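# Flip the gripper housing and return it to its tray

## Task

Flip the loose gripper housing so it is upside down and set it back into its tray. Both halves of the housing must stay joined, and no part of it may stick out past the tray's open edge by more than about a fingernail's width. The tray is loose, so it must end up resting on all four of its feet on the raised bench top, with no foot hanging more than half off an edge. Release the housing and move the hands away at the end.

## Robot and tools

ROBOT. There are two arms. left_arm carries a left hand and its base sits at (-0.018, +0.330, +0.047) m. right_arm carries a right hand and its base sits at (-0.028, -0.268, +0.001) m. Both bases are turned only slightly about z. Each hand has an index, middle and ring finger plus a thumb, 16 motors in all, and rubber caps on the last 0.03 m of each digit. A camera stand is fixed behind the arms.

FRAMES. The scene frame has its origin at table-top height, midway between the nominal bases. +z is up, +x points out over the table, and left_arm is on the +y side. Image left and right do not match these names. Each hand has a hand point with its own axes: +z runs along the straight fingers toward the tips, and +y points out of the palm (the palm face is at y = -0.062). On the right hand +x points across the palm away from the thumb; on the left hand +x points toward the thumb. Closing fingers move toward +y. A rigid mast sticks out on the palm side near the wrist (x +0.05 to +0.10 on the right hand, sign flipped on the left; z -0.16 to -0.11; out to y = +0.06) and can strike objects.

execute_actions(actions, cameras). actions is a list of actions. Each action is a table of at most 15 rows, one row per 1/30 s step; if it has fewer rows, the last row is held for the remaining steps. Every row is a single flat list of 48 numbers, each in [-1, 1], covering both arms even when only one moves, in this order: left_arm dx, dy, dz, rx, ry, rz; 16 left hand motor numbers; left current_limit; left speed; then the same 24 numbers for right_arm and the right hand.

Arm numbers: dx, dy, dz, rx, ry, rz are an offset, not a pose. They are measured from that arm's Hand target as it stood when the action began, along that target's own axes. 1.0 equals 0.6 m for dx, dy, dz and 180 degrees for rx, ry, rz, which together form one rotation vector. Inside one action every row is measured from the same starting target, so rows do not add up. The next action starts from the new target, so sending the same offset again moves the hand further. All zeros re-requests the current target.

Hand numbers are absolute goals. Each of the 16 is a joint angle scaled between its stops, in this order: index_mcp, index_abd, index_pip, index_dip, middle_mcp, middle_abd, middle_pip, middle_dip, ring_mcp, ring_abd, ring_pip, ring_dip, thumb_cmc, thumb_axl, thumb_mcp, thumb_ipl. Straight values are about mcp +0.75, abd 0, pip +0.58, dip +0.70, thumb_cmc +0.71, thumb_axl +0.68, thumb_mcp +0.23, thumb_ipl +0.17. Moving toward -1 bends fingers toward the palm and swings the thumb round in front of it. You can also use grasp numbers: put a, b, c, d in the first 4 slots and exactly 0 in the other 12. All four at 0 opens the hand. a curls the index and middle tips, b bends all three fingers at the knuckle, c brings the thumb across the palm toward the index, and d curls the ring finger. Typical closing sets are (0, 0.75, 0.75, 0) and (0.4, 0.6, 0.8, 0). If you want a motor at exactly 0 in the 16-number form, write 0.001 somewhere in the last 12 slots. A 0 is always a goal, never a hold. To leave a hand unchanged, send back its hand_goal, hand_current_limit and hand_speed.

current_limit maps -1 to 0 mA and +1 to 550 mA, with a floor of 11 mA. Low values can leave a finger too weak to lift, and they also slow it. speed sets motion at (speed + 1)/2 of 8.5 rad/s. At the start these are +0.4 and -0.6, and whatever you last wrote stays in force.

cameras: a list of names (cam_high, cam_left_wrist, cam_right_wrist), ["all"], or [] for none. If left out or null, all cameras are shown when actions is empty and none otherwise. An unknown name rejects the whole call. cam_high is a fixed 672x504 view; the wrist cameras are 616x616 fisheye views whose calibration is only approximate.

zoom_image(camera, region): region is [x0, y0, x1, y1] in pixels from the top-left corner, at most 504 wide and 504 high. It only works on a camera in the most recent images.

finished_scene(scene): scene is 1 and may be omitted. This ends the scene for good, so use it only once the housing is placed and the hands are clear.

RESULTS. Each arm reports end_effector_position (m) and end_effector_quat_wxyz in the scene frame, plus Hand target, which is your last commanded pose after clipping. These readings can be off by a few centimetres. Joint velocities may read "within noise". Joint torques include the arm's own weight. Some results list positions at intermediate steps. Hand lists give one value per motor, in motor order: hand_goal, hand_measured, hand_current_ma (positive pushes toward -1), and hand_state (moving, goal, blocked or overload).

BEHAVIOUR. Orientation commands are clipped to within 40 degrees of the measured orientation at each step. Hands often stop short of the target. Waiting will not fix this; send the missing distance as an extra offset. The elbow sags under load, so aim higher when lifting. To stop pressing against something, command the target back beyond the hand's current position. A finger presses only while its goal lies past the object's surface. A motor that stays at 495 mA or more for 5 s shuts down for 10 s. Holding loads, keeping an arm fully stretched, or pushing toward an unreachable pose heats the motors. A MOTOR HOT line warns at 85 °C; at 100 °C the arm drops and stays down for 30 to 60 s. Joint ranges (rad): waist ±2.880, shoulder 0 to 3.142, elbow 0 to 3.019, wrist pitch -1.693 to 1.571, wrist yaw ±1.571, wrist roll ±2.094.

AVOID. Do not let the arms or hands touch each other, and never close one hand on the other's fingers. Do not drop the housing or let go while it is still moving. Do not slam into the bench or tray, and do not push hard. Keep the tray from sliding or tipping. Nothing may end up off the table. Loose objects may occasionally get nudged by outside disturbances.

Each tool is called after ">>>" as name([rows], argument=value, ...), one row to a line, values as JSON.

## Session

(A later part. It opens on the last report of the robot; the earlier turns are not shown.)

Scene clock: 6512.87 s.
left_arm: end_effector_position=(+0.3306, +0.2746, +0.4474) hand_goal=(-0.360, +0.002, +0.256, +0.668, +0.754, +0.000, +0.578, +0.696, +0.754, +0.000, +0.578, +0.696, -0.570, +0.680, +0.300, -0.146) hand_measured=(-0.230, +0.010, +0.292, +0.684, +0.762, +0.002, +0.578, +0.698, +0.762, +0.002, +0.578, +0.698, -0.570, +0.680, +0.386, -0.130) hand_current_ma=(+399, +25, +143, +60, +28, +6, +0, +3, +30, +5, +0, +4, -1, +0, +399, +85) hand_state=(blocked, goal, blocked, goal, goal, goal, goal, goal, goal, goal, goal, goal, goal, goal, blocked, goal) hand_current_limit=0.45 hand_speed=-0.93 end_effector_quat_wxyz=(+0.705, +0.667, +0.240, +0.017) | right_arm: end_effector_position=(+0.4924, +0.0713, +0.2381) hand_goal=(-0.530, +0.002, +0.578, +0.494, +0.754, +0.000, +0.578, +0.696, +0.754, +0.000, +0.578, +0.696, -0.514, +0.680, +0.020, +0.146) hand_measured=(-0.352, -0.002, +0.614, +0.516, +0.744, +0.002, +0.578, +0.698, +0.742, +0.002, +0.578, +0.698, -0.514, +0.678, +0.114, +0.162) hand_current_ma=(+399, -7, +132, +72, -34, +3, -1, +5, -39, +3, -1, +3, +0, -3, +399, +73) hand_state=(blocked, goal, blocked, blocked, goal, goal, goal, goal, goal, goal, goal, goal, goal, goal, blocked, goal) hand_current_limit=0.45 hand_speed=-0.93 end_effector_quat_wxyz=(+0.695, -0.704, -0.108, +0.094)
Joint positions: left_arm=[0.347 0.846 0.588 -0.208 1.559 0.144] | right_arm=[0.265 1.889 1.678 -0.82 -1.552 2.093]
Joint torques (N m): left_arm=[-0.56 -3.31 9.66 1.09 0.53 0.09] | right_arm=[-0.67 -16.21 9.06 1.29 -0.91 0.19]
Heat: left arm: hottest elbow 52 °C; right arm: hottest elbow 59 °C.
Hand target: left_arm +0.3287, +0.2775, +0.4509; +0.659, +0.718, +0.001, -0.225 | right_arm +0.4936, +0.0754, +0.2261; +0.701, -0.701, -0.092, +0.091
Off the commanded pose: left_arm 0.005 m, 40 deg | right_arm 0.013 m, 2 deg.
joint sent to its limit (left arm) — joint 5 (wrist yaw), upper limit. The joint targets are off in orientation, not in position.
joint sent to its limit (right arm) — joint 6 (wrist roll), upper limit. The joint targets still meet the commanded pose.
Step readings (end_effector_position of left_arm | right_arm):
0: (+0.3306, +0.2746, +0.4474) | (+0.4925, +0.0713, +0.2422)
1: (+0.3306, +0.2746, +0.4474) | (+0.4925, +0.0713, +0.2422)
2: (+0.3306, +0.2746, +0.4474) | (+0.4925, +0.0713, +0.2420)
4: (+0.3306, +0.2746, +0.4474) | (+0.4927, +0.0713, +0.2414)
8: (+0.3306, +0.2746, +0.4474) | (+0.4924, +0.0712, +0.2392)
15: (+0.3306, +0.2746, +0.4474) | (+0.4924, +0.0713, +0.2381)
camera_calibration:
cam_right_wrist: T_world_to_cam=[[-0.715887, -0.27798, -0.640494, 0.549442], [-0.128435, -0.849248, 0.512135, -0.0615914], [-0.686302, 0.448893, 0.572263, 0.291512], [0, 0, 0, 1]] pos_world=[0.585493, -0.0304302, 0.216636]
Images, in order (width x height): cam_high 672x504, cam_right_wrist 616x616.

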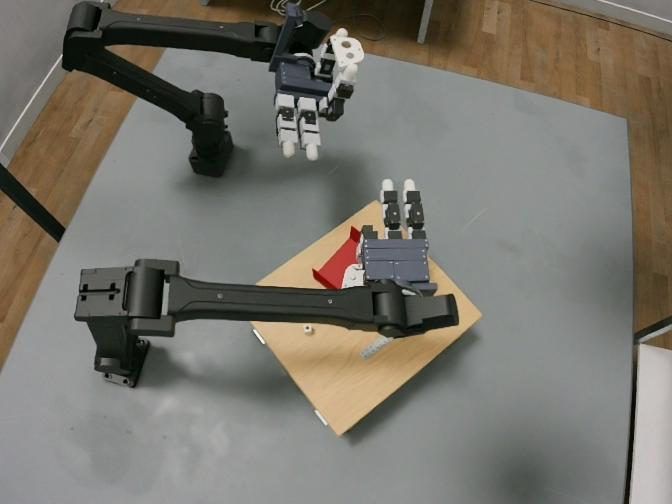

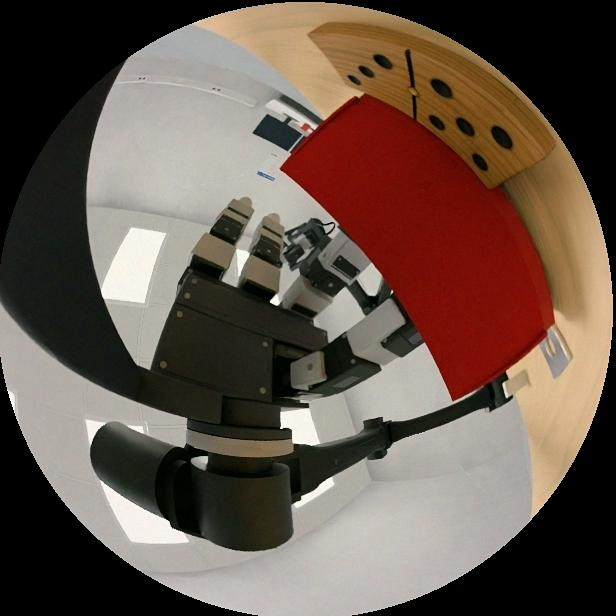

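>>> execute_actions([
  [[0,0,0,0,0,0,-0.36,0.001,0.255,0.667,0.754,0,0.577,0.696,0.754,0,0.577,0.696,-0.571,0.68,0.30,-0.146,0.45,-0.93,0,0.006,0,0,0,0,-0.53,0.001,0.577,0.493,0.754,0,0.577,0.696,0.754,0,0.577,0.696,-0.514,0.68,0.02,0.146,0.45,-0.93]],
], cameras=["cam_left_wrist","cam_high"])

>>> zoom_image(camera="cam_left_wrist", region=[280, 220, 340, 300])

>>> zoom_image(camera="cam_high", region=[310, 220, 390, 310])

Scene clock: 6533.23 s.
left_arm: end_effector_position=(+0.3306, +0.2746, +0.4474) hand_goal=(-0.360, +0.002, +0.256, +0.668, +0.754, +0.000, +0.578, +0.696, +0.754, +0.000, +0.578, +0.696, -0.570, +0.680, +0.300, -0.146) hand_measured=(-0.230, +0.010, +0.292, +0.684, +0.762, +0.002, +0.578, +0.698, +0.762, +0.002, +0.578, +0.698, -0.570, +0.680, +0.386, -0.130) hand_current_ma=(+399, +25, +143, +60, +28, +6, +0, +3, +30, +5, +0, +4, -1, +0, +399, +85) hand_state=(blocked, goal, blocked, goal, goal, goal, goal, goal, goal, goal, goal, goal, goal, goal, blocked, goal) hand_current_limit=0.45 hand_speed=-0.93 end_effector_quat_wxyz=(+0.705, +0.667, +0.240, +0.017) | right_arm: end_effector_position=(+0.4928, +0.0714, +0.2373) hand_goal=(-0.530, +0.002, +0.578, +0.494, +0.754, +0.000, +0.578, +0.696, +0.754, +0.000, +0.578, +0.696, -0.514, +0.680, +0.020, +0.146) hand_measured=(-0.352, -0.002, +0.616, +0.516, +0.744, +0.002, +0.578, +0.698, +0.742, +0.002, +0.578, +0.698, -0.514, +0.678, +0.112, +0.162) hand_current_ma=(+399, -6, +133, +75, -34, +3, -1, +5, -39, +3, -1, +3, +0, -3, +399, +73) hand_state=(blocked, goal, blocked, blocked, goal, goal, goal, goal, goal, goal, goal, goal, goal, goal, blocked, goal) hand_current_limit=0.45 hand_speed=-0.93 end_effector_quat_wxyz=(+0.695, -0.704, -0.109, +0.094)
Joint positions: left_arm=[0.347 0.846 0.588 -0.208 1.559 0.144] | right_arm=[0.265 1.889 1.675 -0.811 -1.552 2.096]
Joint torques (N m): left_arm=[-0.38 -3.84 9.51 1.1 0.52 0.06] | right_arm=[-0.21 -15.79 8.69 1.22 -0.88 0.16]
Heat: left arm: hottest elbow 52 °C; right arm: hottest elbow 59 °C.
Hand target: left_arm +0.3287, +0.2775, +0.4509; +0.659, +0.718, +0.001, -0.225 | right_arm +0.4936, +0.0754, +0.2225; +0.701, -0.701, -0.091, +0.091
Off the commanded pose: left_arm 0.005 m, 40 deg | right_arm 0.015 m, 2 deg.
joint sent to its limit (left arm) — joint 5 (wrist yaw), upper limit. The joint targets are off in orientation, not in position.
joint sent to its limit (right arm) — joint 6 (wrist roll), upper limit. The joint targets still meet the commanded pose.
Step readings (end_effector_position of left_arm | right_arm):
0: (+0.3306, +0.2746, +0.4474) | (+0.4924, +0.0713, +0.2381)
1: (+0.3306, +0.2746, +0.4474) | (+0.4924, +0.0713, +0.2381)
2: (+0.3306, +0.2746, +0.4474) | (+0.4925, +0.0713, +0.2382)
4: (+0.3306, +0.2746, +0.4474) | (+0.4927, +0.0713, +0.2379)
8: (+0.3306, +0.2746, +0.4474) | (+0.4928, +0.0714, +0.2374)
15: (+0.3306, +0.2746, +0.4474) | (+0.4928, +0.0714, +0.2373)
camera_calibration:
cam_left_wrist: T_world_to_cam=[[-0.87767, -0.282469, -0.387177, 0.503542], [-0.00739912, 0.815746, -0.578363, -0.014826], [0.479208, -0.504748, -0.718046, 0.424126], [0, 0, 0, 1]] pos_world=[0.238589, 0.368406, 0.490927]
Images, in order (width x height): cam_high 672x504, cam_left_wrist 616x616.

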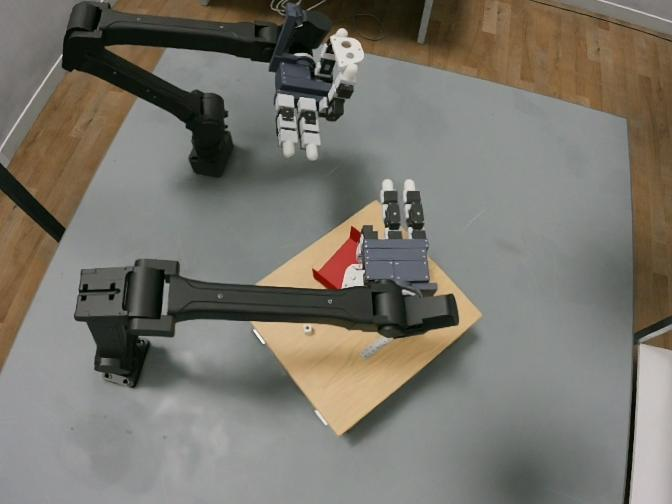

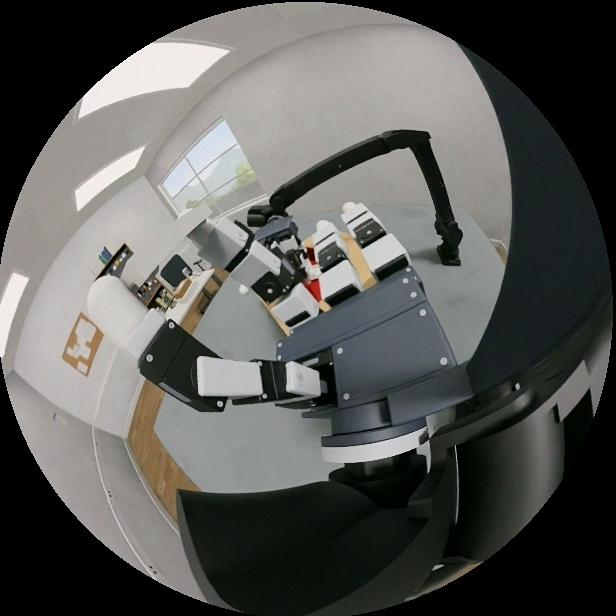

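Scaled by 6.300 from the camera's 616x616 image, which has a finer 880x880 frame.

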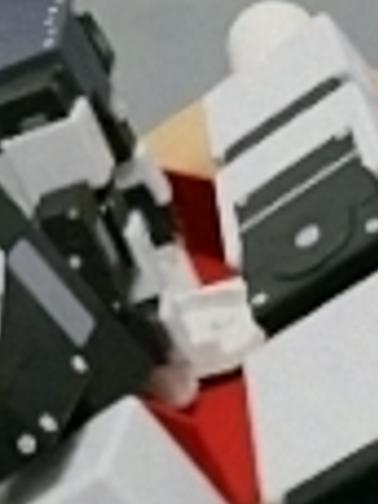

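Scaled by 5.600 from the camera's 672x504 image, which has a finer 960x720 frame.

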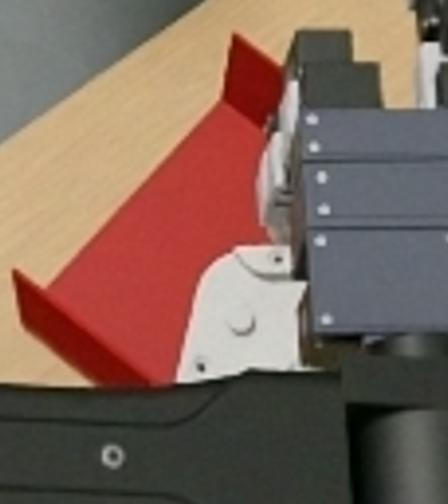

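>>> execute_actions([
  [[0,0,0,0,0,0,-0.36,0.001,0.255,0.667,0.754,0,0.577,0.696,0.754,0,0.577,0.696,-0.571,0.68,0.30,-0.146,0.45,-0.93,0,0.0,0,0,0,0,-0.352,0.001,0.61,0.51,0.754,0,0.577,0.696,0.754,0,0.577,0.696,-0.514,0.68,0.11,0.16,0.45,-0.95]],
], cameras=["cam_high"])

>>> zoom_image(camera="cam_high", region=[310, 220, 390, 310])

Scene clock: 6564.63 s.
left_arm: end_effector_position=(+0.3306, +0.2746, +0.4474) hand_goal=(-0.360, +0.002, +0.256, +0.668, +0.754, +0.000, +0.578, +0.696, +0.754, +0.000, +0.578, +0.696, -0.570, +0.680, +0.300, -0.146) hand_measured=(-0.230, +0.010, +0.292, +0.684, +0.762, +0.002, +0.578, +0.698, +0.762, +0.002, +0.578, +0.698, -0.570, +0.680, +0.386, -0.130) hand_current_ma=(+399, +25, +143, +60, +28, +6, +0, +3, +30, +5, +0, +4, -1, +0, +399, +85) hand_state=(blocked, goal, blocked, goal, goal, goal, goal, goal, goal, goal, goal, goal, goal, goal, blocked, goal) hand_current_limit=0.45 hand_speed=-0.93 end_effector_quat_wxyz=(+0.705, +0.667, +0.240, +0.017) | right_arm: end_effector_position=(+0.4928, +0.0714, +0.2371) hand_goal=(-0.352, +0.002, +0.610, +0.510, +0.754, +0.000, +0.578, +0.696, +0.754, +0.000, +0.578, +0.696, -0.514, +0.680, +0.110, +0.160) hand_measured=(-0.348, -0.002, +0.624, +0.520, +0.744, +0.002, +0.578, +0.698, +0.742, +0.002, +0.578, +0.698, -0.514, +0.678, +0.112, +0.166) hand_current_ma=(+11, -6, +40, +32, -34, +3, -1, +5, -39, +3, -1, +3, +0, -3, +9, +22) hand_state=(goal, goal, goal, goal, goal, goal, goal, goal, goal, goal, goal, goal, goal, goal, goal, goal) hand_current_limit=0.45 hand_speed=-0.95 end_effector_quat_wxyz=(+0.695, -0.704, -0.109, +0.094)
Joint positions: left_arm=[0.347 0.846 0.588 -0.208 1.559 0.144] | right_arm=[0.265 1.889 1.675 -0.811 -1.552 2.096]
Joint torques (N m): left_arm=[-0.32 -3.66 9.59 1.24 0.57 0.09] | right_arm=[-0.09 -15.97 8.64 1.24 -0.87 0.17]
Heat: left arm: hottest elbow 52 °C; right arm: hottest elbow 57 °C.
Hand target: left_arm +0.3287, +0.2775, +0.4509; +0.659, +0.718, +0.001, -0.225 | right_arm +0.4936, +0.0754, +0.2225; +0.701, -0.701, -0.091, +0.091
Off the commanded pose: left_arm 0.005 m, 40 deg | right_arm 0.015 m, 2 deg.
joint sent to its limit (left arm) — joint 5 (wrist yaw), upper limit. The joint targets are off in orientation, not in position.
joint sent to its limit (right arm) — joint 6 (wrist roll), upper limit. The joint targets still meet the commanded pose.
Step readings (end_effector_position of left_arm | right_arm):
0: (+0.3306, +0.2746, +0.4474) | (+0.4928, +0.0714, +0.2373)
1: (+0.3306, +0.2746, +0.4474) | (+0.4928, +0.0714, +0.2373)
2: (+0.3306, +0.2746, +0.4474) | (+0.4928, +0.0714, +0.2373)
4: (+0.3306, +0.2746, +0.4474) | (+0.4928, +0.0714, +0.2373)
8: (+0.3306, +0.2746, +0.4474) | (+0.4928, +0.0714, +0.2373)
15: (+0.3306, +0.2746, +0.4474) | (+0.4928, +0.0714, +0.2373)
Images, in order (width x height): cam_high 672x504.

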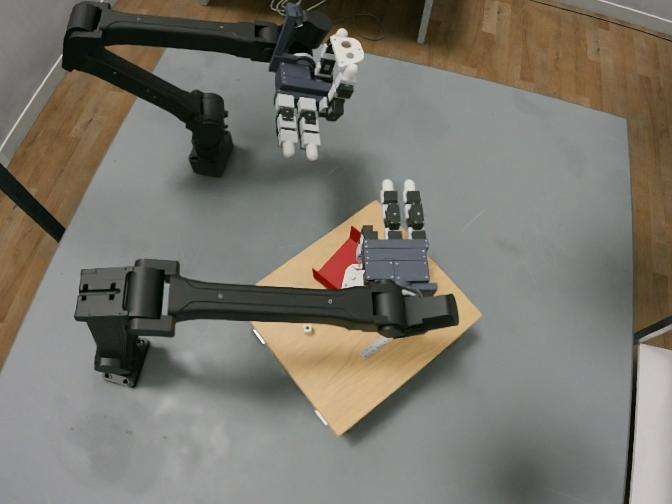

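Scaled by 5.600 from the camera's 672x504 image, which has a finer 960x720 frame.

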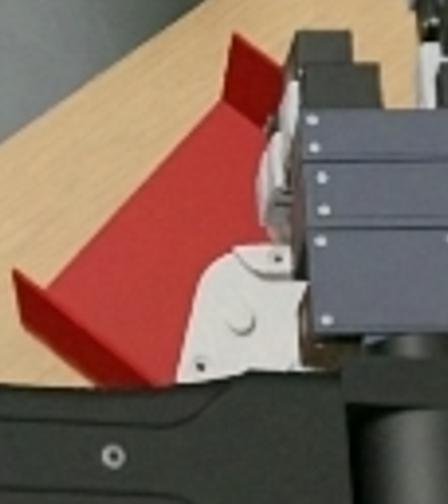

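>>> execute_actions([
  [[0,0,0,0,0,0,-0.36,0.001,0.255,0.667,0.754,0,0.577,0.696,0.754,0,0.577,0.696,-0.571,0.68,0.30,-0.146,0.45,-0.93,0,0.0,0,0,0,0,-0.26,0.001,0.61,0.51,0.754,0,0.577,0.696,0.754,0,0.577,0.696,-0.514,0.68,0.13,0.16,0.45,-0.95]],
  [[0,0,0,0,0,0,-0.36,0.001,0.255,0.667,0.754,0,0.577,0.696,0.754,0,0.577,0.696,-0.571,0.68,0.30,-0.146,0.45,-0.93,0,-0.03,0,0,0,0,-0.24,0.001,0.61,0.51,0.754,0,0.577,0.696,0.754,0,0.577,0.696,-0.514,0.68,0.13,0.16,0.45,-0.95]],
], cameras=["cam_high"])

>>> zoom_image(camera="cam_high", region=[310, 220, 390, 310])

Scene clock: 6571.17 s.
left_arm: end_effector_position=(+0.3306, +0.2746, +0.4474) hand_goal=(-0.360, +0.002, +0.256, +0.668, +0.754, +0.000, +0.578, +0.696, +0.754, +0.000, +0.578, +0.696, -0.570, +0.680, +0.300, -0.146) hand_measured=(-0.230, +0.010, +0.292, +0.684, +0.762, +0.002, +0.578, +0.698, +0.762, +0.002, +0.578, +0.698, -0.570, +0.680, +0.386, -0.130) hand_current_ma=(+399, +25, +143, +60, +28, +6, +0, +3, +30, +5, +0, +4, -1, +0, +399, +85) hand_state=(blocked, goal, blocked, goal, goal, goal, goal, goal, goal, goal, goal, goal, goal, goal, blocked, goal) hand_current_limit=0.45 hand_speed=-0.93 end_effector_quat_wxyz=(+0.705, +0.667, +0.240, +0.017) | right_arm: end_effector_position=(+0.4894, +0.0703, +0.2353) hand_goal=(-0.240, +0.002, +0.610, +0.510, +0.754, +0.000, +0.578, +0.696, +0.754, +0.000, +0.578, +0.696, -0.514, +0.680, +0.130, +0.160) hand_measured=(-0.252, +0.002, +0.606, +0.514, +0.744, +0.002, +0.578, +0.698, +0.742, +0.002, +0.578, +0.698, -0.520, +0.678, +0.128, +0.160) hand_current_ma=(-37, +2, -10, +8, -34, +3, -1, +5, -39, +3, -1, +3, -14, -3, -4, +3) hand_state=(goal, goal, goal, goal, goal, goal, goal, goal, goal, goal, goal, goal, goal, goal, goal, goal) hand_current_limit=0.45 hand_speed=-0.95 end_effector_quat_wxyz=(+0.694, -0.706, -0.101, +0.102)
Joint positions: left_arm=[0.347 0.846 0.588 -0.208 1.559 0.144] | right_arm=[0.265 1.89 1.672 -0.831 -1.552 2.096]
Joint torques (N m): left_arm=[-1.08 -3.6 9.66 1.03 0.55 0.11] | right_arm=[-0.03 -17.2 11.38 0.35 -0.93 0.16]
Heat: left arm: hottest elbow 52 °C; right arm: hottest elbow 57 °C.
Hand target: left_arm +0.3287, +0.2775, +0.4509; +0.659, +0.718, +0.001, -0.225 | right_arm +0.4935, +0.0754, +0.2404; +0.701, -0.701, -0.091, +0.091
Off the commanded pose: left_arm 0.005 m, 40 deg | right_arm 0.008 m, 2 deg.
joint sent to its limit (left arm) — joint 5 (wrist yaw), upper limit. The joint targets are off in orientation, not in position.
joint sent to its limit (right arm) — joint 6 (wrist roll), upper limit. The joint targets still meet the commanded pose.
Step readings (end_effector_position of left_arm | right_arm):
0: (+0.3306, +0.2746, +0.4474) | (+0.4929, +0.0714, +0.2369)
1: (+0.3306, +0.2746, +0.4474) | (+0.4929, +0.0714, +0.2369)
2: (+0.3306, +0.2746, +0.4474) | (+0.4929, +0.0714, +0.2369)
4: (+0.3306, +0.2746, +0.4474) | (+0.4929, +0.0714, +0.2369)
8: (+0.3306, +0.2746, +0.4474) | (+0.4929, +0.0714, +0.2369)
15: (+0.3306, +0.2746, +0.4474) | (+0.4924, +0.0712, +0.2356)
16: (+0.3306, +0.2746, +0.4474) | (+0.4924, +0.0712, +0.2356)
17: (+0.3306, +0.2746, +0.4474) | (+0.4924, +0.0712, +0.2356)
19: (+0.3306, +0.2746, +0.4474) | (+0.4919, +0.0711, +0.2356)
23: (+0.3306, +0.2746, +0.4474) | (+0.4903, +0.0706, +0.2354)
30: (+0.3306, +0.2746, +0.4474) | (+0.4895, +0.0704, +0.2353)
Images, in order (width x height): cam_high 672x504.

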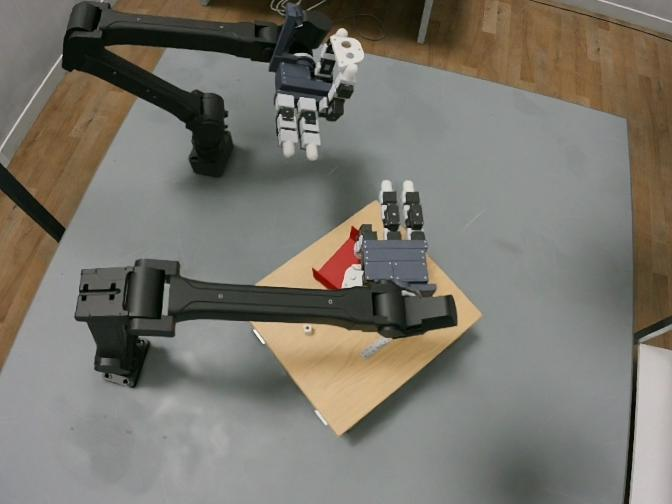

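Scaled by 5.600 from the camera's 672x504 image, which has a finer 960x720 frame.

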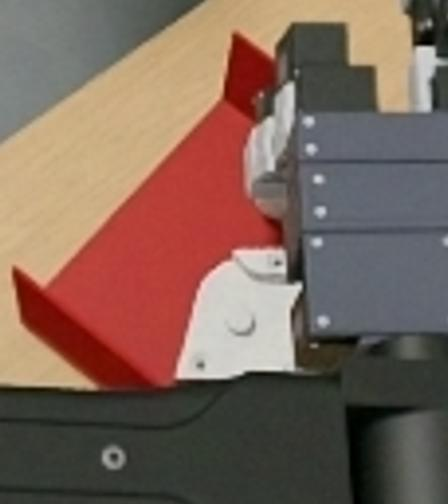

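>>> execute_actions([
  [[0,0,0,0,0,0,-0.36,0.001,0.255,0.667,0.754,0,0.577,0.696,0.754,0,0.577,0.696,-0.571,0.68,0.30,-0.146,0.45,-0.93,0,-0.05,0,0,0,0,-0.22,0.001,0.61,0.51,0.754,0,0.577,0.696,0.754,0,0.577,0.696,-0.514,0.68,0.14,0.16,0.45,-0.95]],
  [[0,0,0,0,0,0,-0.36,0.001,0.255,0.667,0.754,0,0.577,0.696,0.754,0,0.577,0.696,-0.571,0.68,0.30,-0.146,0.45,-0.93,0,-0.07,0,0,0,0,-0.22,0.001,0.61,0.51,0.754,0,0.577,0.696,0.754,0,0.577,0.696,-0.514,0.68,0.2,0.16,0.45,-0.95]],
  [[0,0,0,0,0,0,-0.36,0.001,0.255,0.667,0.754,0,0.577,0.696,0.754,0,0.577,0.696,-0.571,0.68,0.30,-0.146,0.45,-0.93,0,-0.12,0,0,0,0,-0.22,0.001,0.61,0.51,0.754,0,0.577,0.696,0.754,0,0.577,0.696,-0.514,0.68,0.225,0.16,0.45,-0.95]],
], cameras=["cam_high","cam_right_wrist"])

>>> zoom_image(camera="cam_high", region=[300, 210, 420, 310])

>>> zoom_image(camera="cam_right_wrist", region=[340, 10, 616, 286])

Scene clock: 6579.43 s.
left_arm: end_effector_position=(+0.3306, +0.2746, +0.4474) hand_goal=(-0.360, +0.002, +0.256, +0.668, +0.754, +0.000, +0.578, +0.696, +0.754, +0.000, +0.578, +0.696, -0.570, +0.680, +0.300, -0.146) hand_measured=(-0.230, +0.010, +0.292, +0.684, +0.762, +0.002, +0.578, +0.698, +0.762, +0.002, +0.578, +0.698, -0.570, +0.680, +0.386, -0.130) hand_current_ma=(+399, +25, +143, +60, +28, +6, +0, +3, +30, +5, +0, +4, -1, +0, +399, +85) hand_state=(blocked, goal, blocked, goal, goal, goal, goal, goal, goal, goal, goal, goal, goal, goal, blocked, goal) hand_current_limit=0.45 hand_speed=-0.93 end_effector_quat_wxyz=(+0.705, +0.667, +0.240, +0.017) | right_arm: end_effector_position=(+0.4872, +0.0698, +0.3704) hand_goal=(-0.220, +0.002, +0.610, +0.510, +0.754, +0.000, +0.578, +0.696, +0.754, +0.000, +0.578, +0.696, -0.514, +0.680, +0.226, +0.160) hand_measured=(-0.230, +0.002, +0.606, +0.514, +0.744, +0.002, +0.578, +0.698, +0.742, +0.002, +0.578, +0.698, -0.518, +0.678, +0.224, +0.160) hand_current_ma=(-34, +2, -10, +8, -35, +3, -1, +5, -39, +3, -1, +3, -13, -3, -6, +3) hand_state=(goal, goal, goal, goal, goal, goal, goal, goal, goal, goal, goal, goal, goal, goal, goal, goal) hand_current_limit=0.45 hand_speed=-0.95 end_effector_quat_wxyz=(+0.693, -0.706, -0.094, +0.110)
Joint positions: left_arm=[0.347 0.846 0.588 -0.208 1.559 0.144] | right_arm=[0.265 1.877 2.009 -1.203 -1.555 2.096]
Joint torques (N m): left_arm=[-0.5 -3.66 9.62 1.11 0.52 0.04] | right_arm=[-0.15 -16.32 13.71 0.23 -0.88 0.19]
Heat: left arm: hottest elbow 52 °C; right arm: hottest elbow 58 °C.
Hand target: left_arm +0.3287, +0.2775, +0.4509; +0.659, +0.718, +0.001, -0.225 | right_arm +0.4934, +0.0754, +0.3844; +0.701, -0.701, -0.091, +0.091
Off the commanded pose: left_arm 0.005 m, 40 deg | right_arm 0.016 m, 2 deg.
joint sent to its limit (left arm) — joint 5 (wrist yaw), upper limit. The joint targets are off in orientation, not in position.
joint sent to its limit (right arm) — joint 6 (wrist roll), upper limit. The joint targets still meet the commanded pose.
Step readings (end_effector_position of left_arm | right_arm):
0: (+0.3306, +0.2746, +0.4474) | (+0.4894, +0.0703, +0.2353)
1: (+0.3306, +0.2746, +0.4474) | (+0.4892, +0.0703, +0.2353)
2: (+0.3306, +0.2746, +0.4474) | (+0.4883, +0.0700, +0.2352)
4: (+0.3306, +0.2746, +0.4474) | (+0.4856, +0.0692, +0.2359)
8: (+0.3306, +0.2746, +0.4474) | (+0.4844, +0.0688, +0.2403)
15: (+0.3306, +0.2746, +0.4474) | (+0.4860, +0.0693, +0.2459)
16: (+0.3306, +0.2746, +0.4474) | (+0.4859, +0.0693, +0.2464)
17: (+0.3306, +0.2746, +0.4474) | (+0.4853, +0.0691, +0.2479)
19: (+0.3306, +0.2746, +0.4474) | (+0.4840, +0.0687, +0.2535)
23: (+0.3306, +0.2746, +0.4474) | (+0.4872, +0.0697, +0.2711)
30: (+0.3306, +0.2746, +0.4474) | (+0.4888, +0.0702, +0.2855)
31: (+0.3306, +0.2746, +0.4474) | (+0.4886, +0.0702, +0.2863)
32: (+0.3306, +0.2746, +0.4474) | (+0.4876, +0.0698, +0.2894)
34: (+0.3306, +0.2746, +0.4474) | (+0.4852, +0.0690, +0.2997)
38: (+0.3306, +0.2746, +0.4474) | (+0.4882, +0.0701, +0.3355)
45: (+0.3306, +0.2746, +0.4474) | (+0.4889, +0.0704, +0.3691)
camera_calibration:
cam_right_wrist: T_world_to_cam=[[-0.741874, -0.285491, -0.606727, 0.630658], [-0.105376, -0.843953, 0.525965, -0.148011], [-0.662208, 0.454134, 0.596023, 0.191944], [0, 0, 0, 1]] pos_world=[0.579379, -0.0320351, 0.346083]
Images, in order (width x height): cam_high 672x504, cam_right_wrist 616x616.

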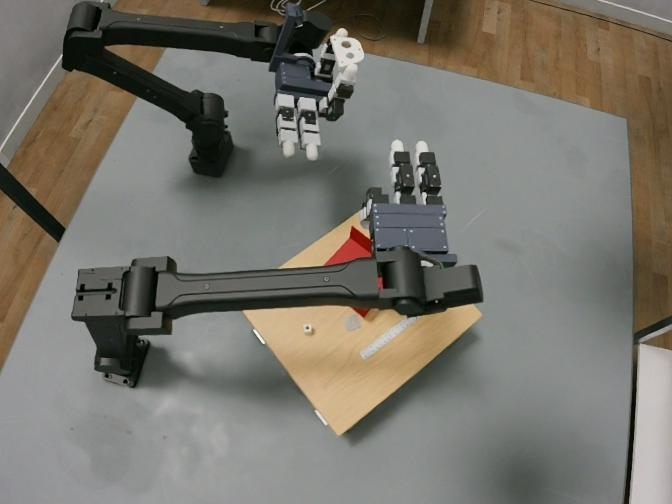

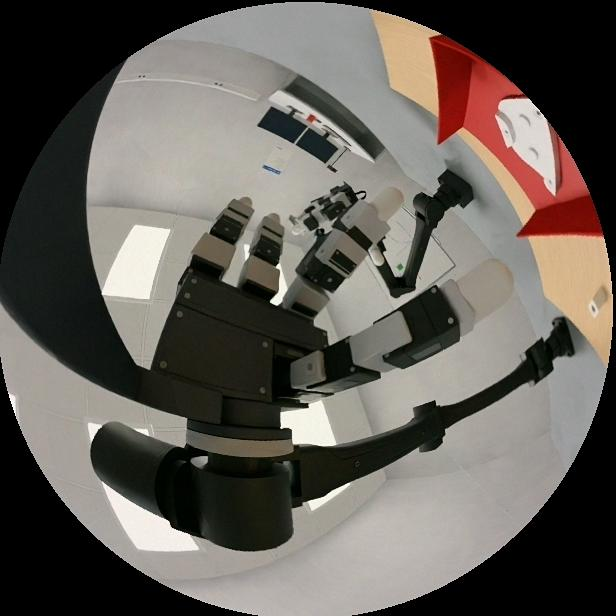

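Scaled by 4.200 from the camera's 672x504 image, which has a finer 960x720 frame.

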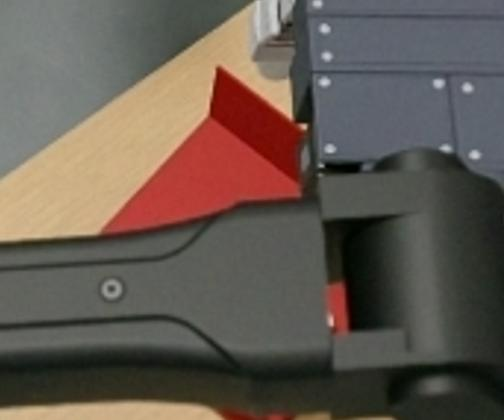

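Scaled by 1.826 from the camera's 616x616 image, which has a finer 880x880 frame.

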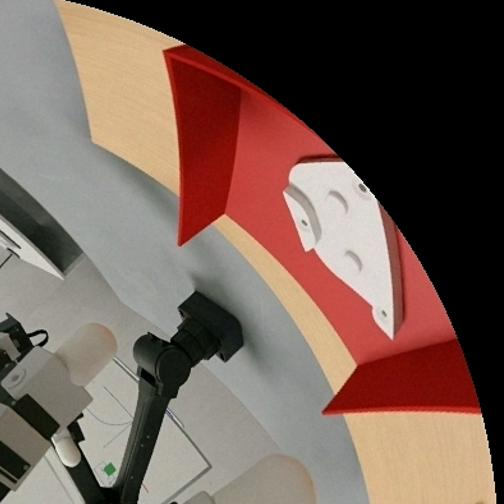

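>>> zoom_image(camera="cam_right_wrist", region=[470, 70, 600, 220])

Scaled by 3.360 from the camera's 616x616 image, which has a finer 880x880 frame.

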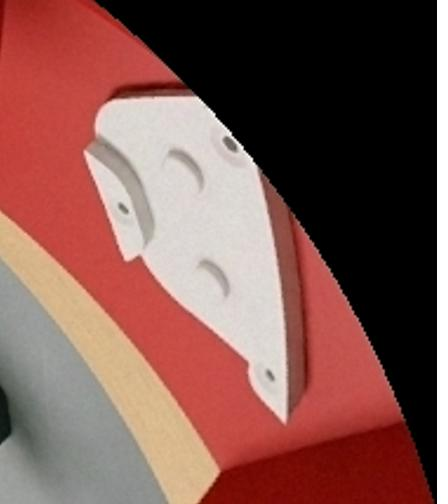

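>>> execute_actions([
  [[0,0,0,0,0,0,-0.36,0.001,0.255,0.667,0.754,0,0.577,0.696,0.754,0,0.577,0.696,-0.571,0.68,0.30,-0.146,0.45,-0.93,-0.03,-0.12,0,0,0,0,-0.22,0.001,0.61,0.51,0.754,0,0.577,0.696,0.754,0,0.577,0.696,-0.514,0.68,0.225,0.16,0.45,-0.95]],
  [[0,0,0,0,0,0,-0.36,0.001,0.255,0.667,0.754,0,0.577,0.696,0.754,0,0.577,0.696,-0.571,0.68,0.30,-0.146,0.45,-0.93,-0.07,-0.10,-0.03,-0.0167,0.044,0,-0.22,0.001,0.61,0.51,0.754,0,0.577,0.696,0.754,0,0.577,0.696,-0.514,0.68,0.225,0.16,0.45,-0.95]],
  [[0,0,0,0,0,0,-0.36,0.001,0.255,0.667,0.754,0,0.577,0.696,0.754,0,0.577,0.696,-0.571,0.68,0.30,-0.146,0.45,-0.93,-0.026,0.008,-0.148,-0.0003,0.0693,0.0036,-0.22,0.001,0.61,0.51,0.754,0,0.577,0.696,0.754,0,0.577,0.696,-0.514,0.68,0.225,0.16,0.45,-0.95]],
  [[0,0,0,0,0,0,-0.36,0.001,0.255,0.667,0.754,0,0.577,0.696,0.754,0,0.577,0.696,-0.571,0.68,0.30,-0.146,0.45,-0.93,0.008,0.008,-0.1665,-0.0003,0.0693,0.0036,-0.22,0.001,0.61,0.51,0.754,0,0.577,0.696,0.754,0,0.577,0.696,-0.514,0.68,0.225,0.16,0.45,-0.95]],
])

Scene clock: 6615.00 s.
left_arm: end_effector_position=(+0.3306, +0.2746, +0.4474) hand_goal=(-0.360, +0.002, +0.256, +0.668, +0.754, +0.000, +0.578, +0.696, +0.754, +0.000, +0.578, +0.696, -0.570, +0.680, +0.300, -0.146) hand_measured=(-0.230, +0.010, +0.292, +0.684, +0.762, +0.002, +0.578, +0.698, +0.762, +0.002, +0.578, +0.698, -0.570, +0.680, +0.386, -0.130) hand_current_ma=(+399, +25, +143, +60, +28, +6, +0, +3, +30, +5, +0, +4, -1, +0, +399, +85) hand_state=(blocked, goal, blocked, goal, goal, goal, goal, goal, goal, goal, goal, goal, goal, goal, blocked, goal) hand_current_limit=0.45 hand_speed=-0.93 end_effector_quat_wxyz=(+0.705, +0.667, +0.240, +0.017) | right_arm: end_effector_position=(+0.4337, -0.1502, +0.5110) hand_goal=(-0.220, +0.002, +0.610, +0.510, +0.754, +0.000, +0.578, +0.696, +0.754, +0.000, +0.578, +0.696, -0.514, +0.680, +0.226, +0.160) hand_measured=(-0.224, +0.002, +0.608, +0.514, +0.744, +0.002, +0.578, +0.698, +0.742, +0.002, +0.578, +0.698, -0.518, +0.678, +0.224, +0.160) hand_current_ma=(-9, +2, -7, +8, -35, +3, -1, +5, -39, +3, -1, +3, -12, -3, -4, +3) hand_state=(goal, goal, goal, goal, goal, goal, goal, goal, goal, goal, goal, goal, goal, goal, goal, goal) hand_current_limit=0.45 hand_speed=-0.95 end_effector_quat_wxyz=(-0.665, +0.742, -0.065, +0.051)
Joint positions: left_arm=[0.347 0.846 0.588 -0.208 1.559 0.144] | right_arm=[-0.133 1.547 2 -1.512 -1.444 2.096]
Joint torques (N m): left_arm=[-0.73 -3.72 9.61 0.92 0.54 0.09] | right_arm=[-0.85 -12.81 8.58 1.21 -0.97 0.17]
Heat: left arm: hottest elbow 52 °C; right arm: hottest elbow 64 °C.
Hand target: left_arm +0.3287, +0.2775, +0.4509; +0.659, +0.718, +0.001, -0.225 | right_arm +0.4302, -0.1475, +0.5167; -0.680, +0.717, -0.112, +0.110
Off the commanded pose: left_arm 0.005 m, 40 deg | right_arm 0.007 m, 9 deg.
joint sent to its limit (left arm) — joint 5 (wrist yaw), upper limit. The joint targets are off in orientation, not in position.
joint sent to its limit (right arm) — joint 6 (wrist roll), upper limit. The joint targets are off in orientation, not in position.
Step readings (end_effector_position of left_arm | right_arm):
0: (+0.3306, +0.2746, +0.4474) | (+0.4872, +0.0698, +0.3704)
1: (+0.3306, +0.2746, +0.4474) | (+0.4870, +0.0697, +0.3712)
2: (+0.3306, +0.2746, +0.4474) | (+0.4857, +0.0693, +0.3741)
4: (+0.3306, +0.2746, +0.4474) | (+0.4822, +0.0682, +0.3837)
8: (+0.3306, +0.2746, +0.4474) | (+0.4781, +0.0671, +0.4145)
15: (+0.3306, +0.2746, +0.4474) | (+0.4736, +0.0658, +0.4430)
16: (+0.3306, +0.2746, +0.4474) | (+0.4731, +0.0653, +0.4442)
17: (+0.3306, +0.2746, +0.4474) | (+0.4725, +0.0640, +0.4444)
19: (+0.3306, +0.2746, +0.4474) | (+0.4688, +0.0601, +0.4455)
23: (+0.3306, +0.2746, +0.4474) | (+0.4574, +0.0541, +0.4598)
30: (+0.3306, +0.2746, +0.4474) | (+0.4406, +0.0470, +0.4954)
31: (+0.3306, +0.2746, +0.4474) | (+0.4398, +0.0456, +0.4982)
32: (+0.3306, +0.2746, +0.4474) | (+0.4399, +0.0412, +0.5005)
34: (+0.3306, +0.2746, +0.4474) | (+0.4398, +0.0282, +0.4996)
38: (+0.3306, +0.2746, +0.4474) | (+0.4439, -0.0175, +0.5021)
45: (+0.3306, +0.2746, +0.4474) | (+0.4416, -0.0555, +0.5135)
46: (+0.3306, +0.2746, +0.4474) | (+0.4400, -0.0550, +0.5141)
47: (+0.3306, +0.2746, +0.4474) | (+0.4392, -0.0578, +0.5132)
49: (+0.3306, +0.2746, +0.4474) | (+0.4351, -0.0689, +0.5079)
53: (+0.3306, +0.2746, +0.4474) | (+0.4380, -0.1182, +0.5038)
60: (+0.3306, +0.2746, +0.4474) | (+0.4366, -0.1556, +0.5110)

>>> execute_actions([
  [[0,0,0,0,0,0,-0.36,0.001,0.255,0.667,0.754,0,0.577,0.696,0.754,0,0.577,0.696,-0.571,0.68,0.30,-0.146,0.45,-0.93,0.0157,0,-0.177,0,0,0,-0.22,0.001,0.61,0.51,0.754,0,0.577,0.696,0.754,0,0.577,0.696,-0.514,0.68,0.225,0.16,0.45,-0.95]],
], cameras=["all"])

>>> zoom_image(camera="cam_high", region=[290, 200, 430, 330])

>>> zoom_image(camera="cam_high", region=[260, 10, 390, 170])

Scene clock: 6621.73 s.
left_arm: end_effector_position=(+0.3306, +0.2746, +0.4474) hand_goal=(-0.360, +0.002, +0.256, +0.668, +0.754, +0.000, +0.578, +0.696, +0.754, +0.000, +0.578, +0.696, -0.570, +0.680, +0.300, -0.146) hand_measured=(-0.230, +0.010, +0.292, +0.684, +0.762, +0.002, +0.578, +0.698, +0.762, +0.002, +0.578, +0.698, -0.570, +0.680, +0.386, -0.130) hand_current_ma=(+399, +25, +143, +60, +28, +6, +0, +3, +30, +5, +0, +4, -1, +0, +399, +85) hand_state=(blocked, goal, blocked, goal, goal, goal, goal, goal, goal, goal, goal, goal, goal, goal, blocked, goal) hand_current_limit=0.45 hand_speed=-0.93 end_effector_quat_wxyz=(+0.705, +0.667, +0.240, +0.017) | right_arm: end_effector_position=(+0.4108, -0.2539, +0.5174) hand_goal=(-0.220, +0.002, +0.610, +0.510, +0.754, +0.000, +0.578, +0.696, +0.754, +0.000, +0.578, +0.696, -0.514, +0.680, +0.226, +0.160) hand_measured=(-0.224, +0.002, +0.608, +0.514, +0.744, +0.002, +0.578, +0.698, +0.742, +0.002, +0.578, +0.698, -0.518, +0.678, +0.224, +0.160) hand_current_ma=(-11, +2, -6, +7, -35, +3, -1, +5, -39, +3, -1, +3, -12, -3, -3, +3) hand_state=(goal, goal, goal, goal, goal, goal, goal, goal, goal, goal, goal, goal, goal, goal, goal, goal) hand_current_limit=0.45 hand_speed=-0.95 end_effector_quat_wxyz=(+0.681, -0.707, +0.139, -0.129)
Joint positions: left_arm=[0.347 0.846 0.588 -0.208 1.559 0.144] | right_arm=[-0.398 1.474 1.915 -1.64 -1.53 1.95]
Joint torques (N m): left_arm=[-0.97 -3.66 9.57 0.92 0.52 0.11] | right_arm=[-0.91 -11.46 8.69 0.08 -1.01 0.01]
Heat: left arm: hottest elbow 52 °C; right arm: hottest elbow 63 °C.
Hand target: left_arm +0.3287, +0.2775, +0.4509; +0.659, +0.718, +0.001, -0.225 | right_arm +0.4061, -0.2513, +0.5222; +0.680, -0.717, +0.112, -0.110
Off the commanded pose: left_arm 0.005 m, 40 deg | right_arm 0.007 m, 4 deg.
joint sent to its limit (left arm) — joint 5 (wrist yaw), upper limit. The joint targets are off in orientation, not in position.
Step readings (end_effector_position of left_arm | right_arm):
0: (+0.3306, +0.2746, +0.4474) | (+0.4337, -0.1502, +0.5110)
1: (+0.3306, +0.2746, +0.4474) | (+0.4336, -0.1505, +0.5110)
2: (+0.3306, +0.2746, +0.4474) | (+0.4329, -0.1538, +0.5117)
4: (+0.3306, +0.2746, +0.4474) | (+0.4279, -0.1674, +0.5110)
8: (+0.3306, +0.2746, +0.4474) | (+0.4218, -0.2249, +0.5113)
15: (+0.3306, +0.2746, +0.4474) | (+0.4121, -0.2569, +0.5181)
camera_calibration:
cam_left_wrist: T_world_to_cam=[[-0.87767, -0.282469, -0.387177, 0.503542], [-0.00739912, 0.815746, -0.578363, -0.014826], [0.479208, -0.504748, -0.718046, 0.424126], [0, 0, 0, 1]] pos_world=[0.238589, 0.368406, 0.490927]
cam_right_wrist: T_world_to_cam=[[-0.754148, 0.219233, -0.61903, 0.710404], [-0.610812, -0.580363, 0.538598, -0.23855], [-0.241184, 0.784293, 0.571589, 0.12435], [0, 0, 0, 1]] pos_world=[0.420032, -0.391716, 0.497167]

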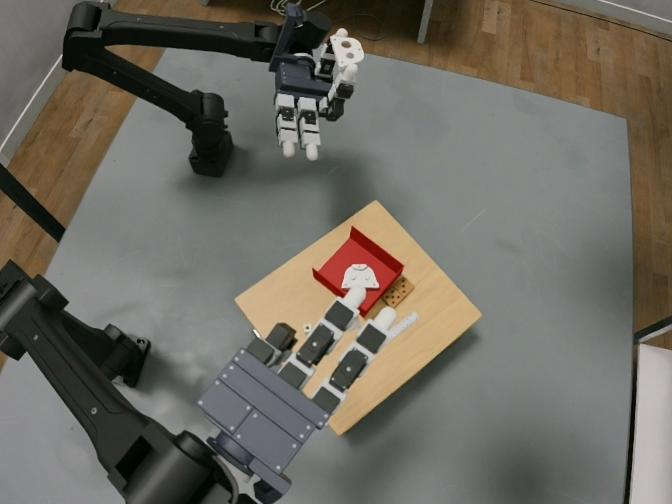

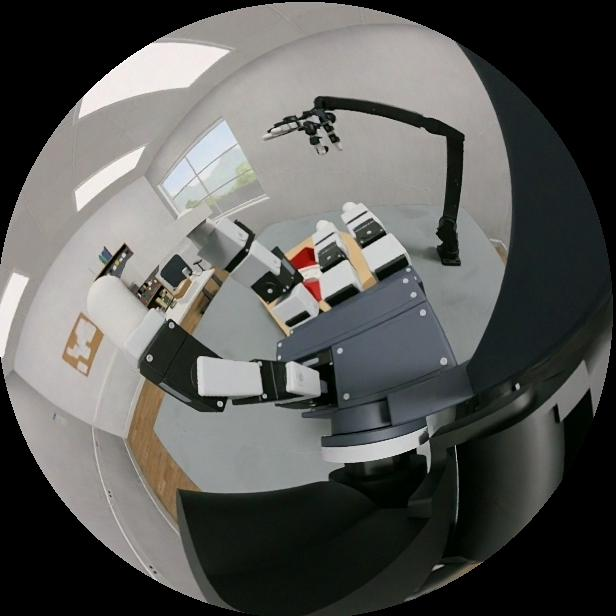

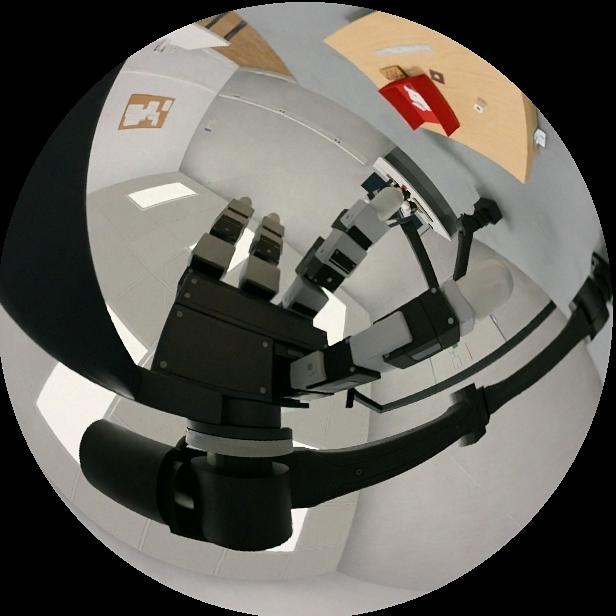

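Scaled by 3.600 from the camera's 672x504 image, which has a finer 960x720 frame.

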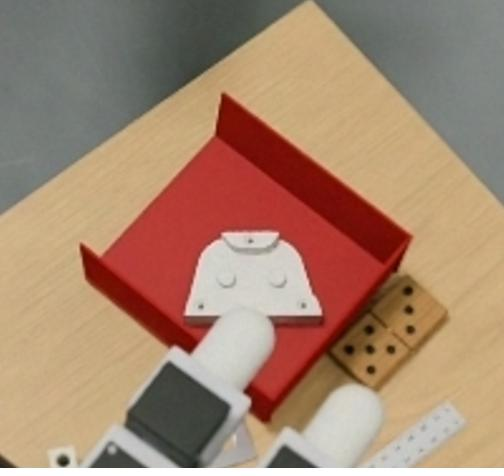

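Scaled by 3.150 from the camera's 672x504 image, which has a finer 960x720 frame.

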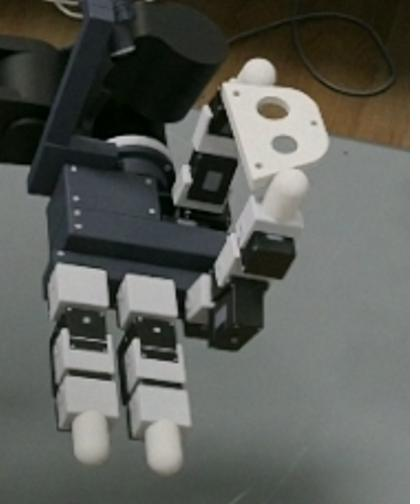

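>>> execute_actions([
  [[0.0419,0.0179,0.1078,-0.0451,0.1314,-0.0043,-0.36,0.001,0.255,0.667,0.754,0,0.577,0.696,0.754,0,0.577,0.696,-0.571,0.68,0.30,-0.146,0.45,-0.93,0,0,0,0,0,0,-0.22,0.001,0.61,0.51,0.754,0,0.577,0.696,0.754,0,0.577,0.696,-0.514,0.68,0.225,0.16,0.45,-0.95]],
  [[-0.0062,0.0018,0.1252,-0.0451,0.1314,-0.0043,-0.36,0.001,0.255,0.667,0.754,0,0.577,0.696,0.754,0,0.577,0.696,-0.571,0.68,0.30,-0.146,0.45,-0.93,0,0,0,0,0,0,-0.22,0.001,0.61,0.51,0.754,0,0.577,0.696,0.754,0,0.577,0.696,-0.514,0.68,0.225,0.16,0.45,-0.95]],
], cameras=["cam_high"])

Scene clock: 6675.63 s.
left_arm: end_effector_position=(+0.3352, +0.1358, +0.4472) hand_goal=(-0.360, +0.002, +0.256, +0.668, +0.754, +0.000, +0.578, +0.696, +0.754, +0.000, +0.578, +0.696, -0.570, +0.680, +0.300, -0.146) hand_measured=(-0.230, +0.010, +0.292, +0.684, +0.762, +0.002, +0.578, +0.698, +0.762, +0.002, +0.578, +0.698, -0.572, +0.680, +0.386, -0.130) hand_current_ma=(+399, +24, +143, +60, +30, +4, +0, +3, +32, +4, +0, +4, -9, +0, +399, +86) hand_state=(blocked, goal, blocked, goal, goal, goal, goal, goal, goal, goal, goal, goal, goal, goal, blocked, goal) hand_current_limit=0.45 hand_speed=-0.93 end_effector_quat_wxyz=(+0.678, +0.667, +0.302, +0.069) | right_arm: end_effector_position=(+0.4083, -0.2532, +0.5164) hand_goal=(-0.220, +0.002, +0.610, +0.510, +0.754, +0.000, +0.578, +0.696, +0.754, +0.000, +0.578, +0.696, -0.514, +0.680, +0.226, +0.160) hand_measured=(-0.224, +0.002, +0.608, +0.514, +0.744, +0.002, +0.578, +0.698, +0.742, +0.002, +0.578, +0.698, -0.518, +0.678, +0.224, +0.160) hand_current_ma=(-11, +2, -6, +7, -35, +3, -1, +5, -39, +3, -1, +3, -12, -3, -3, +3) hand_state=(goal, goal, goal, goal, goal, goal, goal, goal, goal, goal, goal, goal, goal, goal, goal, goal) hand_current_limit=0.45 hand_speed=-0.95 end_effector_quat_wxyz=(+0.681, -0.707, +0.140, -0.127)
Joint positions: left_arm=[-0.291 0.731 0.501 0.133 0.763 -0.256] | right_arm=[-0.398 1.474 1.915 -1.672 -1.528 1.921]
Joint torques (N m): left_arm=[-1.32 -1.61 10.67 2.92 -0.03 -0.08] | right_arm=[-0.44 -11.22 9.58 0.13 -0.93 0.01]
Heat: left arm: hottest elbow 53 °C; right arm: hottest elbow 57 °C.
Hand target: left_arm +0.3386, +0.1323, +0.4508; +0.692, +0.650, +0.305, +0.074 | right_arm +0.4061, -0.2513, +0.5222; +0.680, -0.717, +0.112, -0.110
Off the commanded pose: left_arm 0.006 m, 3 deg | right_arm 0.007 m, 4 deg.
joint sent to its limit (right arm) — joint 4 (wrist pitch), lower limit. The joint targets are off in orientation, not in position.
Step readings (end_effector_position of left_arm | right_arm):
0: (+0.3306, +0.2746, +0.4474) | (+0.4108, -0.2540, +0.5174)
1: (+0.3305, +0.2744, +0.4474) | (+0.4108, -0.2540, +0.5174)
2: (+0.3302, +0.2717, +0.4474) | (+0.4105, -0.2538, +0.5174)
4: (+0.3280, +0.2567, +0.4468) | (+0.4094, -0.2534, +0.5172)
8: (+0.3217, +0.2185, +0.4419) | (+0.4082, -0.2530, +0.5169)
15: (+0.3289, +0.2083, +0.4286) | (+0.4082, -0.2531, +0.5165)
16: (+0.3310, +0.2083, +0.4271) | (+0.4082, -0.2531, +0.5165)
17: (+0.3370, +0.2059, +0.4234) | (+0.4082, -0.2531, +0.5165)
19: (+0.3481, +0.1954, +0.4167) | (+0.4082, -0.2532, +0.5164)
23: (+0.3367, +0.1587, +0.4351) | (+0.4083, -0.2532, +0.5164)
30: (+0.3300, +0.1373, +0.4637) | (+0.4083, -0.2532, +0.5164)
Images, in order (width x height): cam_high 672x504.

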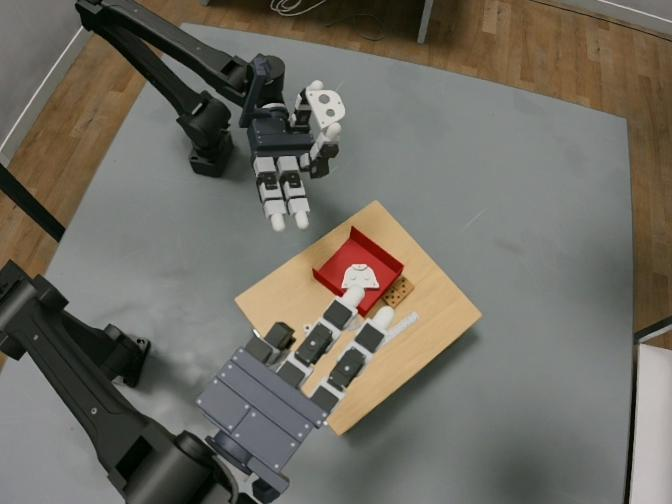

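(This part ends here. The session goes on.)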